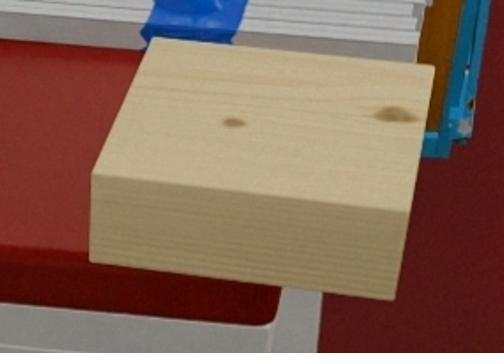

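Request:
move(base={"x_m_s": 0.3, "for_s": 2.3667}, cameras=[])

Request:
move(base={"turn_rad_s": -0.35, "for_s": 0.8}, joints={"head_tilt_rad": 0.55}, cameras=["head_camera"])

Request:
zoom_image(camera="head_camera", region=[300, 0, 600, 200])

Scene clock: 201.47 s.
Joint torques (N m): left_arm=[-16.47 3.37 1.47 -8.74 -0.17 -0.24 -0.13] | right_arm=[-17.97 -5.3 -0.67 -8.99 0.25 0.02 0.01]
External joint torques (N m): left_arm=[1.74 -1.19 1.36 0.24 -0.19 -0.08 -0.13] | right_arm=[-0.28 -0.57 -0.73 -0.53 0 0.13 0.01]
Wrist force (N): left_arm=[0.2 1.6 -7.7] | right_arm=[-0.6 0.7 -5.2]
Wrist torque (N m): left_arm=[-0.36 0.10 0.07] | right_arm=[-0.08 0.04 -0.07]
Wrist force, peak (N): left_arm=[0.7 1.3 -8.6] | right_arm=[-0.9 1.0 -5.6]
move: done
base_odometry: x=+0.968 y=+1.860 heading=-1.306
lidar_m: 0.51 0.58 0.53 0.55 0.63 1.04 3.78 2.40 2.01 2.00 2.24 0.52
base_status: done (sent for 2.37 of 2.37 s)
joint_positions: torso_squat_rad=+0.300 torso_shift_rad=+0.050 torso_pitch_rad=+0.400 torso_yaw_rad=+0.000 left_shoulder_pitch_rad=-0.948 left_shoulder_roll_rad=+0.120 left_shoulder_yaw_rad=+0.209 left_elbow_rad=-1.109 left_forearm_roll_rad=-0.012 left_wrist_pitch_rad=+1.614 left_hand_roll_rad=-1.482 left_gripper_m=+0.000 right_shoulder_pitch_rad=-0.948 right_shoulder_roll_rad=-0.120 right_shoulder_yaw_rad=-0.209 right_elbow_rad=-1.109 right_forearm_roll_rad=+0.012 right_wrist_pitch_rad=+1.614 right_hand_roll_rad=+1.482 right_gripper_m=+0.000 head_pan_rad=+0.000 head_tilt_rad=+0.400
joint_status: not commanded
wheel_motors_off: 0
motor_effort: left_wheel=-3(46) right_wheel=+5(35)
chest: x=-0.0741 y=+0.0001 z=+1.2334 quat_wxyz=(+0.980, +0.000, +0.199, +0.000) (m; base frame)
left_hand: x=+0.3784 y=+0.2012 z=+0.8336 quat_wxyz=(+0.713, +0.014, +0.007, -0.701) (m; base frame)
right_hand: x=+0.3782 y=-0.2009 z=+0.8334 quat_wxyz=(+0.713, -0.014, +0.007, +0.701) (m; base frame)
pictures: none
No camera images: "cameras" was empty.

Scene clock: 203.30 s.
Joint torques (N m): left_arm=[-16.76 3.47 1.21 -8.67 -0.1 -0.24 -0.07] | right_arm=[-18.32 -5.4 -0.52 -8.97 0.23 0 0.04]
External joint torques (N m): left_arm=[1.46 -1.09 1.11 0.31 -0.12 -0.07 -0.07] | right_arm=[-0.62 -0.66 -0.58 -0.51 -0.01 0.11 0.04]
Wrist force (N): left_arm=[0.7 0.9 -7.6] | right_arm=[-0.7 0.6 -5.1]
Wrist torque (N m): left_arm=[-0.26 0.16 0.09] | right_arm=[-0.04 0.00 -0.08]
Wrist force, peak (N): left_arm=[1.0 1.0 -8.5] | right_arm=[-1.2 0.7 -5.5]
move: done
base_odometry: x=+0.968 y=+1.860 heading=-1.585
lidar_m: 0.51 0.52 0.61 0.54 0.56 0.76 1.82 3.04 2.13 2.01 2.04 2.67
base_status: done (sent for 0.8 of 0.8 s)
joint_positions: torso_squat_rad=+0.300 torso_shift_rad=+0.050 torso_pitch_rad=+0.400 torso_yaw_rad=+0.000 left_shoulder_pitch_rad=-0.948 left_shoulder_roll_rad=+0.120 left_shoulder_yaw_rad=+0.209 left_elbow_rad=-1.109 left_forearm_roll_rad=-0.012 left_wrist_pitch_rad=+1.614 left_hand_roll_rad=-1.482 left_gripper_m=+0.000 right_shoulder_pitch_rad=-0.948 right_shoulder_roll_rad=-0.120 right_shoulder_yaw_rad=-0.209 right_elbow_rad=-1.109 right_forearm_roll_rad=+0.012 right_wrist_pitch_rad=+1.614 right_hand_roll_rad=+1.482 right_gripper_m=+0.000 head_pan_rad=+0.000 head_tilt_rad=+0.550
joint_status: all done
wheel_motors_off: 0
motor_effort: left_wheel=+7(43) right_wheel=-7(43)
chest: x=-0.0741 y=+0.0001 z=+1.2334 quat_wxyz=(+0.980, +0.000, +0.199, +0.000) (m; base frame)
left_hand: x=+0.3784 y=+0.2012 z=+0.8336 quat_wxyz=(+0.713, +0.014, +0.007, -0.701) (m; base frame)
right_hand: x=+0.3782 y=-0.2009 z=+0.8334 quat_wxyz=(+0.713, -0.014, +0.007, +0.701) (m; base frame)
pictures: head_camera
camera_calibration:
head_camera: T_world_to_cam=[[-0.00904594, -0.999504, -0.0301619, 0.0418295], [-0.778767, 0.0259623, -0.626776, 0.953559], [0.627248, 0.0178193, -0.778616, 1.02716], [0, 0, 0, 1]] pos_world=[0.098696, -0.00125112, 1.39869]

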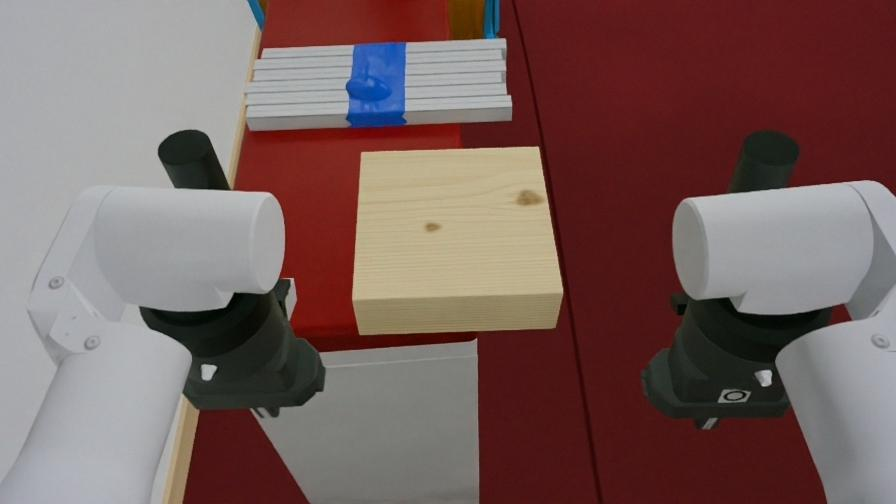

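Scaled by 1.680 from the camera's 896x504 image, which has a finer 1280x720 frame.

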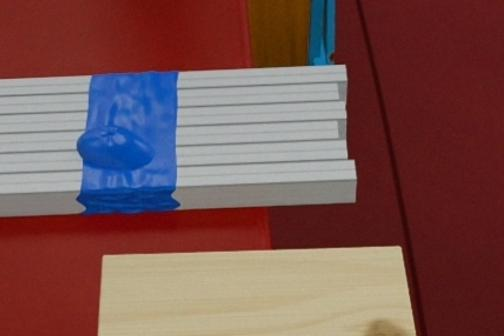

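Request:
move(base={"x_m_s": 0.15, "for_s": 1.9}, joints={"head_tilt_rad": 0.75}, cameras=["head_camera", "left_wrist_camera", "right_wrist_camera"])

Scene clock: 209.60 s.
Joint torques (N m): left_arm=[-16.49 3.37 1.27 -8.63 -0.23 -0.25 -0.04] | right_arm=[-18.29 -5.09 -0.69 -9.08 0.21 -0.01 0.07]
External joint torques (N m): left_arm=[1.72 -1.19 1.16 0.35 -0.25 -0.08 -0.05] | right_arm=[-0.6 -0.35 -0.75 -0.62 -0.03 0.1 0.07]
Wrist force (N): left_arm=[0.7 0.9 -7.6] | right_arm=[-0.7 0.9 -4.9]
Wrist torque (N m): left_arm=[-0.28 0.12 0.08] | right_arm=[-0.09 0.00 -0.07]
Wrist force, peak (N): left_arm=[1.0 1.1 -8.5] | right_arm=[-0.7 0.7 -5.7]
move: done
base_odometry: x=+0.964 y=+1.575 heading=-1.586
lidar_m: 0.22 0.23 0.31 0.57 0.55 0.77 1.88 3.02 2.09 1.98 2.02 2.64
base_status: done (sent for 1.9 of 1.9 s)
joint_positions: torso_squat_rad=+0.300 torso_shift_rad=+0.050 torso_pitch_rad=+0.400 torso_yaw_rad=+0.000 left_shoulder_pitch_rad=-0.948 left_shoulder_roll_rad=+0.120 left_shoulder_yaw_rad=+0.209 left_elbow_rad=-1.109 left_forearm_roll_rad=-0.012 left_wrist_pitch_rad=+1.614 left_hand_roll_rad=-1.482 left_gripper_m=+0.000 right_shoulder_pitch_rad=-0.948 right_shoulder_roll_rad=-0.120 right_shoulder_yaw_rad=-0.209 right_elbow_rad=-1.109 right_forearm_roll_rad=+0.012 right_wrist_pitch_rad=+1.614 right_hand_roll_rad=+1.482 right_gripper_m=+0.000 head_pan_rad=+0.000 head_tilt_rad=+0.750
joint_status: all done
wheel_motors_off: 0
motor_effort: left_wheel=-2(44) right_wheel=+4(34)
chest: x=-0.0741 y=+0.0001 z=+1.2334 quat_wxyz=(+0.980, +0.000, +0.199, +0.000) (m; base frame)
left_hand: x=+0.3784 y=+0.2012 z=+0.8336 quat_wxyz=(+0.713, +0.014, +0.007, -0.701) (m; base frame)
right_hand: x=+0.3782 y=-0.2009 z=+0.8334 quat_wxyz=(+0.713, -0.014, +0.007, +0.701) (m; base frame)
pictures: head_camera, left_wrist_camera, right_wrist_camera
camera_calibration:
head_camera: T_world_to_cam=[[-0.0149467, -0.999502, -0.0278074, 0.0386598], [-0.887783, 0.0260606, -0.459523, 0.720552], [0.460019, 0.0178186, -0.88773, 1.18491], [0, 0, 0, 1]] pos_world=[0.0951915, -0.00125082, 1.38406]
left_wrist_camera: T_world_to_cam=[[0.0436963, -0.9983, -0.0385783, 0.215894], [-0.891931, -0.0563778, 0.448643, 0.00390555], [-0.450056, 0.0148051, -0.892878, 0.984103], [0, 0, 0, 1]] pos_world=[0.436951, 0.201177, 0.88526]
right_wrist_camera: T_world_to_cam=[[0.0125774, -0.999913, 0.00406128, -0.210258], [-0.866678, -0.00887559, 0.49879, -0.0625671], [-0.49871, -0.0097933, -0.866714, 0.981149], [0, 0, 0, 1]] pos_world=[0.437728, -0.201186, 0.882437]

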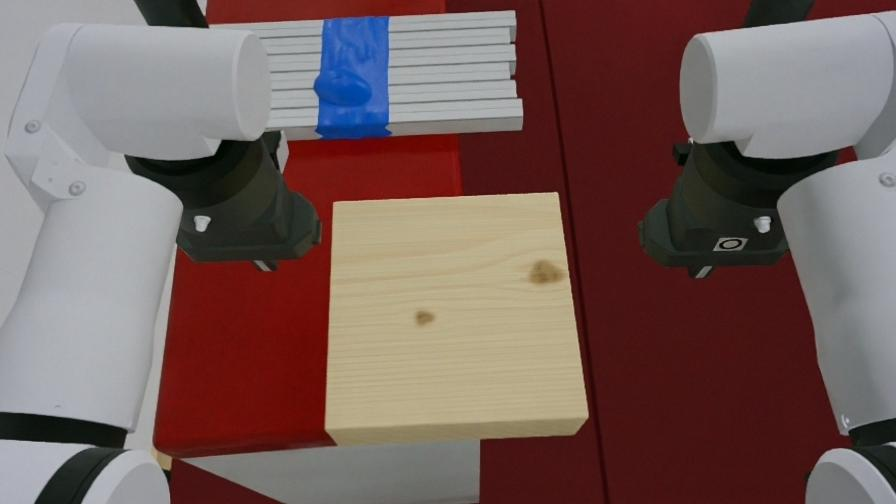

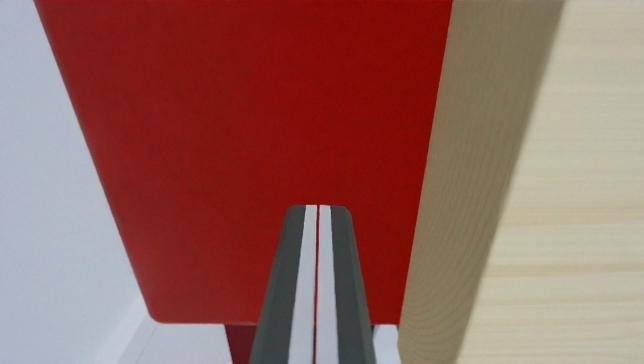

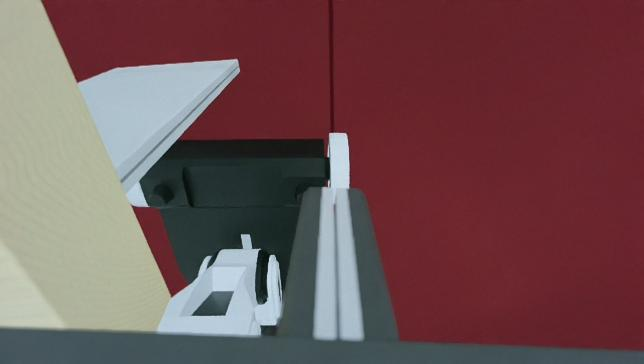

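Request:
move(base={"x_m_s": -0.05, "for_s": 0.3}, joints={"torso_squat_rad": 0.5, "left_shoulder_roll_rad": 0.085, "right_shoulder_roll_rad": -0.085}, cameras=["left_wrist_camera", "right_wrist_camera"])

Request:
move(joints={"left_shoulder_pitch_rad": -0.986, "left_shoulder_roll_rad": 0.035, "left_shoulder_yaw_rad": 0.157, "left_elbow_rad": -1.062, "left_forearm_roll_rad": -0.027, "left_wrist_pitch_rad": 1.595, "left_hand_roll_rad": -1.4, "right_shoulder_pitch_rad": -0.986, "right_shoulder_roll_rad": -0.035, "right_shoulder_yaw_rad": -0.157, "right_elbow_rad": -1.062, "right_forearm_roll_rad": 0.027, "right_wrist_pitch_rad": 1.595, "right_hand_roll_rad": 1.4}, min_time_s=3)

Scene clock: 215.10 s.
Joint torques (N m): left_arm=[-16.75 3.31 0.77 -8.29 -0.04 -0.35 -0.18] | right_arm=[-18.05 -3.78 -0.36 -9.08 0.29 0.02 0.13]
External joint torques (N m): left_arm=[1.39 -0.49 0.91 0.68 -0.12 -0.2 -0.19] | right_arm=[-0.42 0.2 -0.64 -0.64 0.1 0.12 0.14]
Wrist force (N): left_arm=[0.5 1.7 -7.7] | right_arm=[-1.3 0.9 -5.1]
Wrist torque (N m): left_arm=[-0.36 0.19 0.09] | right_arm=[-0.07 -0.04 -0.10]
Wrist force, peak (N): left_arm=[1.3 1.6 -8.4] | right_arm=[-0.9 0.7 -5.9]
move: done
base_odometry: x=+0.964 y=+1.590 heading=-1.586
lidar_m: 0.24 0.25 0.33 0.56 0.55 0.77 1.90 3.03 2.08 1.99 2.02 2.64
base_status: done (sent for 0.3 of 0.3 s)
joint_positions: torso_squat_rad=+0.500 torso_shift_rad=+0.050 torso_pitch_rad=+0.400 torso_yaw_rad=+0.000 left_shoulder_pitch_rad=-0.948 left_shoulder_roll_rad=+0.085 left_shoulder_yaw_rad=+0.209 left_elbow_rad=-1.109 left_forearm_roll_rad=-0.012 left_wrist_pitch_rad=+1.614 left_hand_roll_rad=-1.482 left_gripper_m=+0.000 right_shoulder_pitch_rad=-0.948 right_shoulder_roll_rad=-0.085 right_shoulder_yaw_rad=-0.209 right_elbow_rad=-1.109 right_forearm_roll_rad=+0.012 right_wrist_pitch_rad=+1.614 right_hand_roll_rad=+1.482 right_gripper_m=+0.000 head_pan_rad=+0.000 head_tilt_rad=+0.750
joint_status: all done
wheel_motors_off: 0
motor_effort: left_wheel=-3(23) right_wheel=+1(21)
chest: x=-0.0768 y=+0.0001 z=+1.1791 quat_wxyz=(+0.980, +0.000, +0.199, +0.000) (m; base frame)
left_hand: x=+0.3706 y=+0.1803 z=+0.7760 quat_wxyz=(+0.707, +0.001, +0.000, -0.707) (m; base frame)
right_hand: x=+0.3704 y=-0.1802 z=+0.7759 quat_wxyz=(+0.707, -0.001, +0.000, +0.707) (m; base frame)
pictures: left_wrist_camera, right_wrist_camera
camera_calibration:
left_wrist_camera: T_world_to_cam=[[0.0268229, -0.999593, -0.00968422, 0.177194], [-0.88831, -0.0282776, 0.458373, 0.00755221], [-0.45846, -0.00369232, -0.888707, 0.932694], [0, 0, 0, 1]] pos_world=[0.429559, 0.180779, 0.827147]
right_wrist_camera: T_world_to_cam=[[0.028962, -0.999263, -0.0251893, -0.17251], [-0.861551, -0.0377326, 0.506267, -0.0534477], [-0.506845, 0.00703936, -0.862009, 0.930057], [0, 0, 0, 1]] pos_world=[0.430343, -0.180947, 0.824431]

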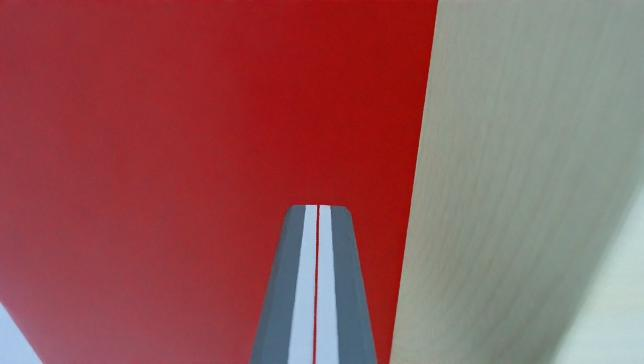

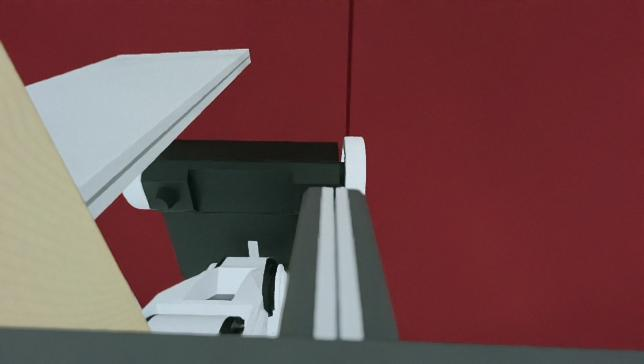

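Scene clock: 218.40 s.
Joint torques (N m): left_arm=[-18.04 -4.37 -1.79 -6.73 1.88 -0.98 0.23] | right_arm=[-20.06 0.02 1.33 -8.16 0.22 -0.18 -0.36]
External joint torques (N m): left_arm=[0.49 -6.88 -1.52 2.22 1.8 -0.83 0.23] | right_arm=[-2.02 2.72 0.9 0.26 0.03 -0.08 -0.36]
Wrist force (N): left_arm=[-8.1 1.6 -3.5] | right_arm=[-1.8 0.3 -5.6]
Wrist torque (N m): left_arm=[-0.30 0.29 0.18] | right_arm=[0.00 -0.07 -0.10]
Wrist force, peak (N): left_arm=[-9.5 2.6 -5.2] | right_arm=[-0.6 0.5 -5.9]
move: done
base_odometry: x=+0.964 y=+1.590 heading=-1.586
lidar_m: 0.24 0.25 0.32 0.55 0.55 0.78 1.90 3.02 2.10 1.99 2.01 2.65
base_status: not commanded
joint_positions: torso_squat_rad=+0.500 torso_shift_rad=+0.050 torso_pitch_rad=+0.400 torso_yaw_rad=+0.000 left_shoulder_pitch_rad=-0.986 left_shoulder_roll_rad=+0.036 left_shoulder_yaw_rad=+0.158 left_elbow_rad=-1.062 left_forearm_roll_rad=-0.027 left_wrist_pitch_rad=+1.595 left_hand_roll_rad=-1.400 left_gripper_m=+0.000 right_shoulder_pitch_rad=-0.985 right_shoulder_roll_rad=-0.035 right_shoulder_yaw_rad=-0.157 right_elbow_rad=-1.062 right_forearm_roll_rad=+0.027 right_wrist_pitch_rad=+1.595 right_hand_roll_rad=+1.400 right_gripper_m=+0.000 head_pan_rad=+0.000 head_tilt_rad=+0.750
joint_status: all done
wheel_motors_off: 0
motor_effort: left_wheel=-4(4) right_wheel=+2(4)
chest: x=-0.0768 y=+0.0001 z=+1.1791 quat_wxyz=(+0.980, +0.000, +0.199, +0.000) (m; base frame)
left_hand: x=+0.3712 y=+0.1417 z=+0.7761 quat_wxyz=(+0.708, +0.000, +0.000, -0.707) (m; base frame)
right_hand: x=+0.3708 y=-0.1408 z=+0.7758 quat_wxyz=(+0.707, +0.000, +0.000, +0.707) (m; base frame)
pictures: head_camera, left_wrist_camera, right_wrist_camera
camera_calibration:
head_camera: T_world_to_cam=[[-0.014855, -0.999504, -0.0277626, 0.0371396], [-0.887743, 0.0259602, -0.459607, 0.693218], [0.4601, 0.0178186, -0.887688, 1.13793], [0, 0, 0, 1]] pos_world=[0.0923916, -0.00115112, 1.32976]
left_wrist_camera: T_world_to_cam=[[0.0281885, -0.999564, -0.00881236, 0.137475], [-0.888433, -0.0290931, 0.458083, 0.0074963], [-0.45814, -0.00508351, -0.888866, 0.933063], [0, 0, 0, 1]] pos_world=[0.430258, 0.142377, 0.827145]
right_wrist_camera: T_world_to_cam=[[0.0285152, -0.999219, -0.027363, -0.131257], [-0.861479, -0.0384502, 0.506336, -0.0517065], [-0.506993, 0.00913439, -0.861902, 0.930076], [0, 0, 0, 1]] pos_world=[0.430741, -0.141638, 0.824223]

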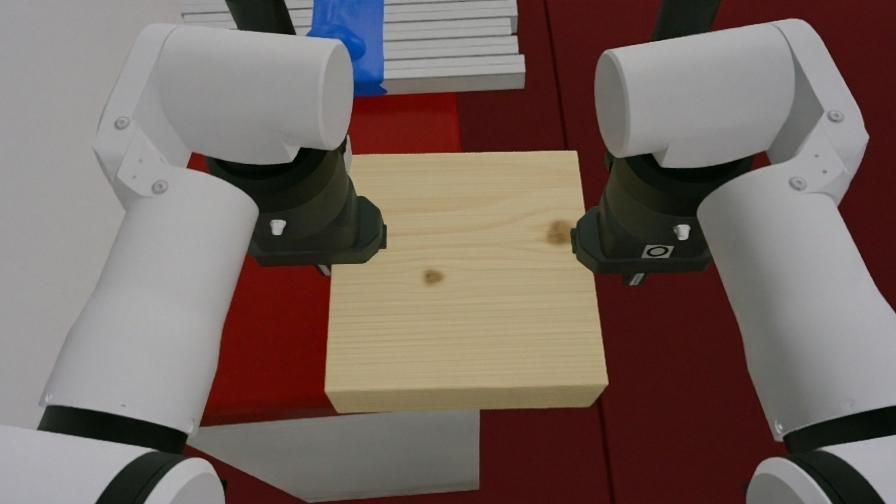

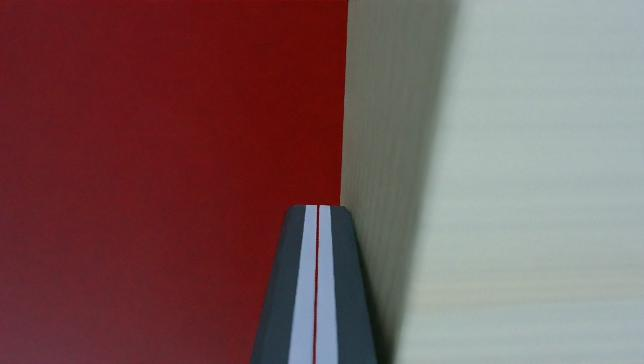

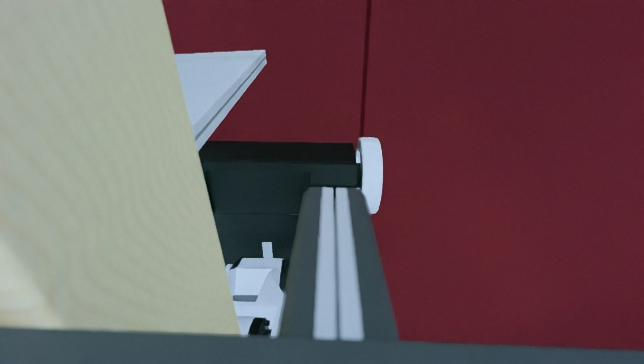

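Request:
move(joints={"right_shoulder_pitch_rad": -1.011, "right_shoulder_roll_rad": -0.002, "right_shoulder_yaw_rad": -0.123, "right_elbow_rad": -1.030, "right_forearm_roll_rad": 0.037, "right_wrist_pitch_rad": 1.582, "right_hand_roll_rad": 1.345}, min_time_s=3)

Scene clock: 223.03 s.
Joint torques (N m): left_arm=[-18.28 -4.39 -1.88 -6.84 1.97 -1.07 0.32] | right_arm=[-20.36 0.31 1.42 -8.03 0.34 -0.23 -0.36]
External joint torques (N m): left_arm=[0.26 -6.9 -1.6 2.1 1.89 -0.91 0.32] | right_arm=[-2.12 2.18 0.92 0.37 0.15 -0.13 -0.36]
Wrist force (N): left_arm=[-7.4 1.8 -2.9] | right_arm=[-0.6 0.5 -5.2]
Wrist torque (N m): left_arm=[-0.32 0.40 0.18] | right_arm=[-0.04 0.03 -0.09]
Wrist force, peak (N): left_arm=[-8.6 1.7 -3.8] | right_arm=[-1.3 0.9 -5.8]
move: done
base_odometry: x=+0.964 y=+1.590 heading=-1.586
lidar_m: 0.24 0.25 0.32 0.55 0.56 0.78 1.92 3.01 2.10 1.99 2.02 2.63
base_status: not commanded
joint_positions: torso_squat_rad=+0.500 torso_shift_rad=+0.050 torso_pitch_rad=+0.400 torso_yaw_rad=+0.000 left_shoulder_pitch_rad=-0.986 left_shoulder_roll_rad=+0.036 left_shoulder_yaw_rad=+0.158 left_elbow_rad=-1.062 left_forearm_roll_rad=-0.027 left_wrist_pitch_rad=+1.595 left_hand_roll_rad=-1.400 left_gripper_m=+0.000 right_shoulder_pitch_rad=-1.010 right_shoulder_roll_rad=-0.002 right_shoulder_yaw_rad=-0.123 right_elbow_rad=-1.030 right_forearm_roll_rad=+0.037 right_wrist_pitch_rad=+1.582 right_hand_roll_rad=+1.345 right_gripper_m=+0.000 head_pan_rad=+0.000 head_tilt_rad=+0.750
joint_status: all done
wheel_motors_off: 0
motor_effort: left_wheel=-3(4) right_wheel=+2(4)
chest: x=-0.0768 y=+0.0001 z=+1.1791 quat_wxyz=(+0.980, +0.000, +0.199, +0.000) (m; base frame)
left_hand: x=+0.3712 y=+0.1417 z=+0.7761 quat_wxyz=(+0.708, +0.000, +0.000, -0.707) (m; base frame)
right_hand: x=+0.3699 y=-0.1152 z=+0.7764 quat_wxyz=(+0.707, -0.001, -0.001, +0.707) (m; base frame)
pictures: head_camera, left_wrist_camera, right_wrist_camera
camera_calibration:
head_camera: T_world_to_cam=[[-0.014855, -0.999504, -0.0277626, 0.0371396], [-0.887743, 0.0259602, -0.459607, 0.693218], [0.4601, 0.0178186, -0.887688, 1.13793], [0, 0, 0, 1]] pos_world=[0.0923916, -0.00115112, 1.32976]
left_wrist_camera: T_world_to_cam=[[0.0281885, -0.999564, -0.00881236, 0.137475], [-0.888433, -0.0290931, 0.458083, 0.0074963], [-0.45814, -0.00508351, -0.888866, 0.933063], [0, 0, 0, 1]] pos_world=[0.430258, 0.142377, 0.827145]
right_wrist_camera: T_world_to_cam=[[0.0283761, -0.999242, -0.0266326, -0.106178], [-0.862322, -0.0379458, 0.504936, -0.0503586], [-0.505564, 0.00863778, -0.862746, 0.92997], [0, 0, 0, 1]] pos_world=[0.429747, -0.116041, 0.824927]

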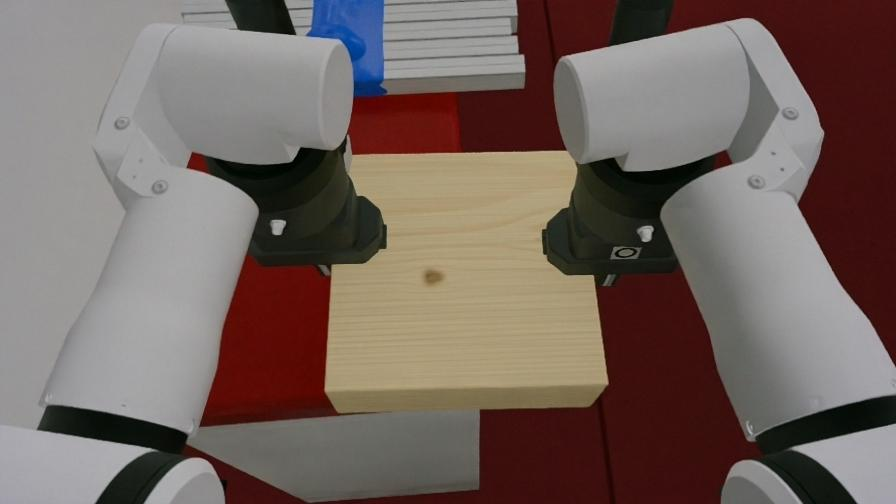

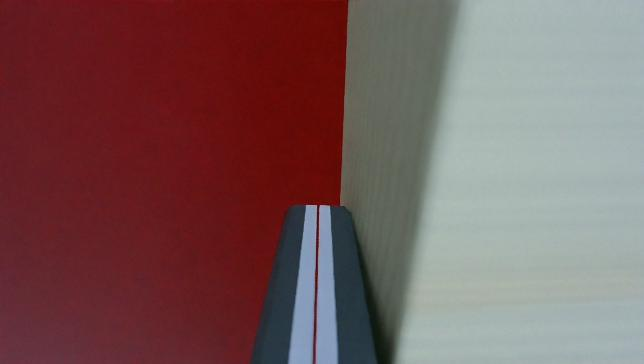

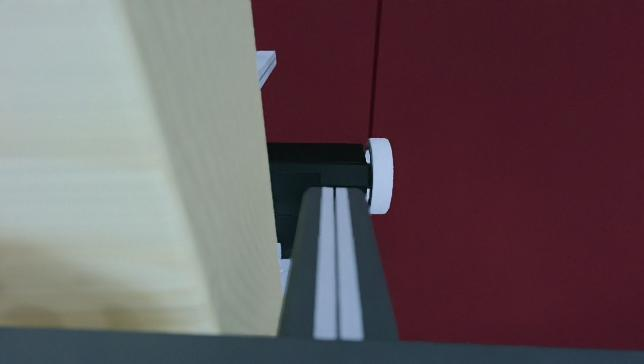

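Request:
move(joints={"left_shoulder_pitch_rad": -0.997, "left_shoulder_roll_rad": 0.02, "left_shoulder_yaw_rad": 0.142, "left_elbow_rad": -1.048, "left_forearm_roll_rad": -0.0315, "left_wrist_pitch_rad": 1.589, "left_hand_roll_rad": -1.375}, min_time_s=2, cameras=["head_camera", "right_wrist_camera"])

Scene clock: 227.10 s.
Joint torques (N m): left_arm=[-19.11 -9.08 -2.78 -6.85 3.93 -1.49 0.21] | right_arm=[-20.4 0.69 1.47 -8.8 -0.96 -0.45 -0.3]
External joint torques (N m): left_arm=[-0.48 -11.23 -2.47 2.09 3.85 -1.33 0.21] | right_arm=[-2.15 2.56 0.96 -0.39 -1.16 -0.34 -0.3]
Wrist force (N): left_arm=[-15.5 1.6 -2.6] | right_arm=[-7.9 2.2 -5.4]
Wrist torque (N m): left_arm=[-0.36 0.46 0.12] | right_arm=[-0.10 -0.11 0.00]
Wrist force, peak (N): left_arm=[-16.4 2.2 -2.2] | right_arm=[-8.3 1.9 -5.6]
move: done
base_odometry: x=+0.964 y=+1.590 heading=-1.586
lidar_m: 0.24 0.25 0.33 0.55 0.55 0.77 1.91 3.01 2.10 1.98 2.01 2.65
base_status: not commanded
joint_positions: torso_squat_rad=+0.500 torso_shift_rad=+0.050 torso_pitch_rad=+0.400 torso_yaw_rad=+0.000 left_shoulder_pitch_rad=-0.997 left_shoulder_roll_rad=+0.023 left_shoulder_yaw_rad=+0.143 left_elbow_rad=-1.048 left_forearm_roll_rad=-0.032 left_wrist_pitch_rad=+1.589 left_hand_roll_rad=-1.375 left_gripper_m=+0.000 right_shoulder_pitch_rad=-1.011 right_shoulder_roll_rad=-0.002 right_shoulder_yaw_rad=-0.123 right_elbow_rad=-1.030 right_forearm_roll_rad=+0.037 right_wrist_pitch_rad=+1.582 right_hand_roll_rad=+1.345 right_gripper_m=+0.000 head_pan_rad=+0.000 head_tilt_rad=+0.750
joint_status: all done
wheel_motors_off: 0
motor_effort: left_wheel=-3(4) right_wheel=+1(4)
chest: x=-0.0768 y=+0.0001 z=+1.1791 quat_wxyz=(+0.980, +0.000, +0.199, +0.000) (m; base frame)
left_hand: x=+0.3711 y=+0.1310 z=+0.7762 quat_wxyz=(+0.708, +0.001, +0.000, -0.706) (m; base frame)
right_hand: x=+0.3699 y=-0.1153 z=+0.7764 quat_wxyz=(+0.707, -0.001, -0.001, +0.707) (m; base frame)
pictures: head_camera, right_wrist_camera
camera_calibration:
head_camera: T_world_to_cam=[[-0.0148104, -0.999502, -0.0278519, 0.037254], [-0.887744, 0.0259616, -0.459605, 0.693215], [0.460099, 0.0179185, -0.887687, 1.13792], [0, 0, 0, 1]] pos_world=[0.0923916, -0.00115137, 1.32976]
right_wrist_camera: T_world_to_cam=[[0.028434, -0.999249, -0.0263269, -0.106557], [-0.86225, -0.0378425, 0.505067, -0.0504901], [-0.505684, 0.00833933, -0.862679, 0.929932], [0, 0, 0, 1]] pos_world=[0.429747, -0.116142, 0.824928]

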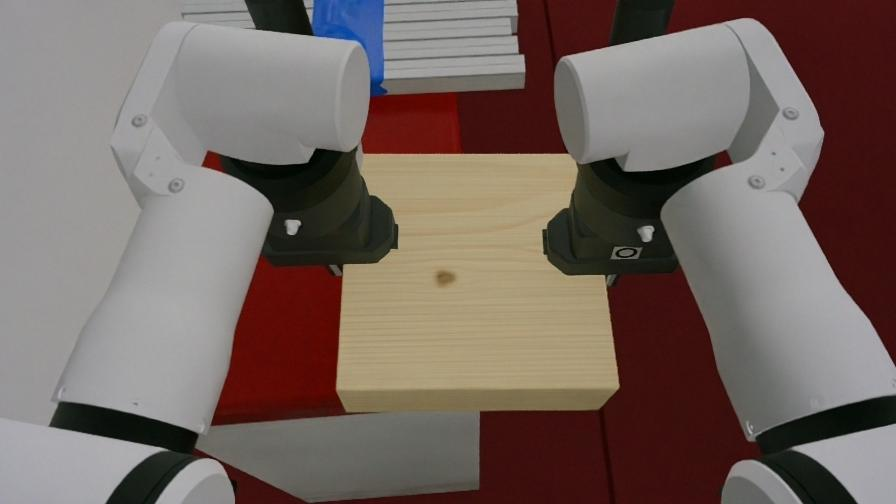

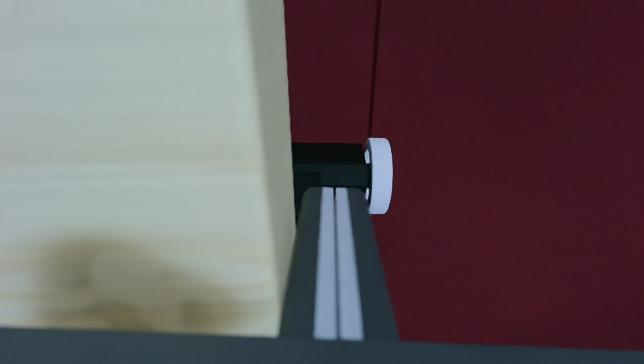

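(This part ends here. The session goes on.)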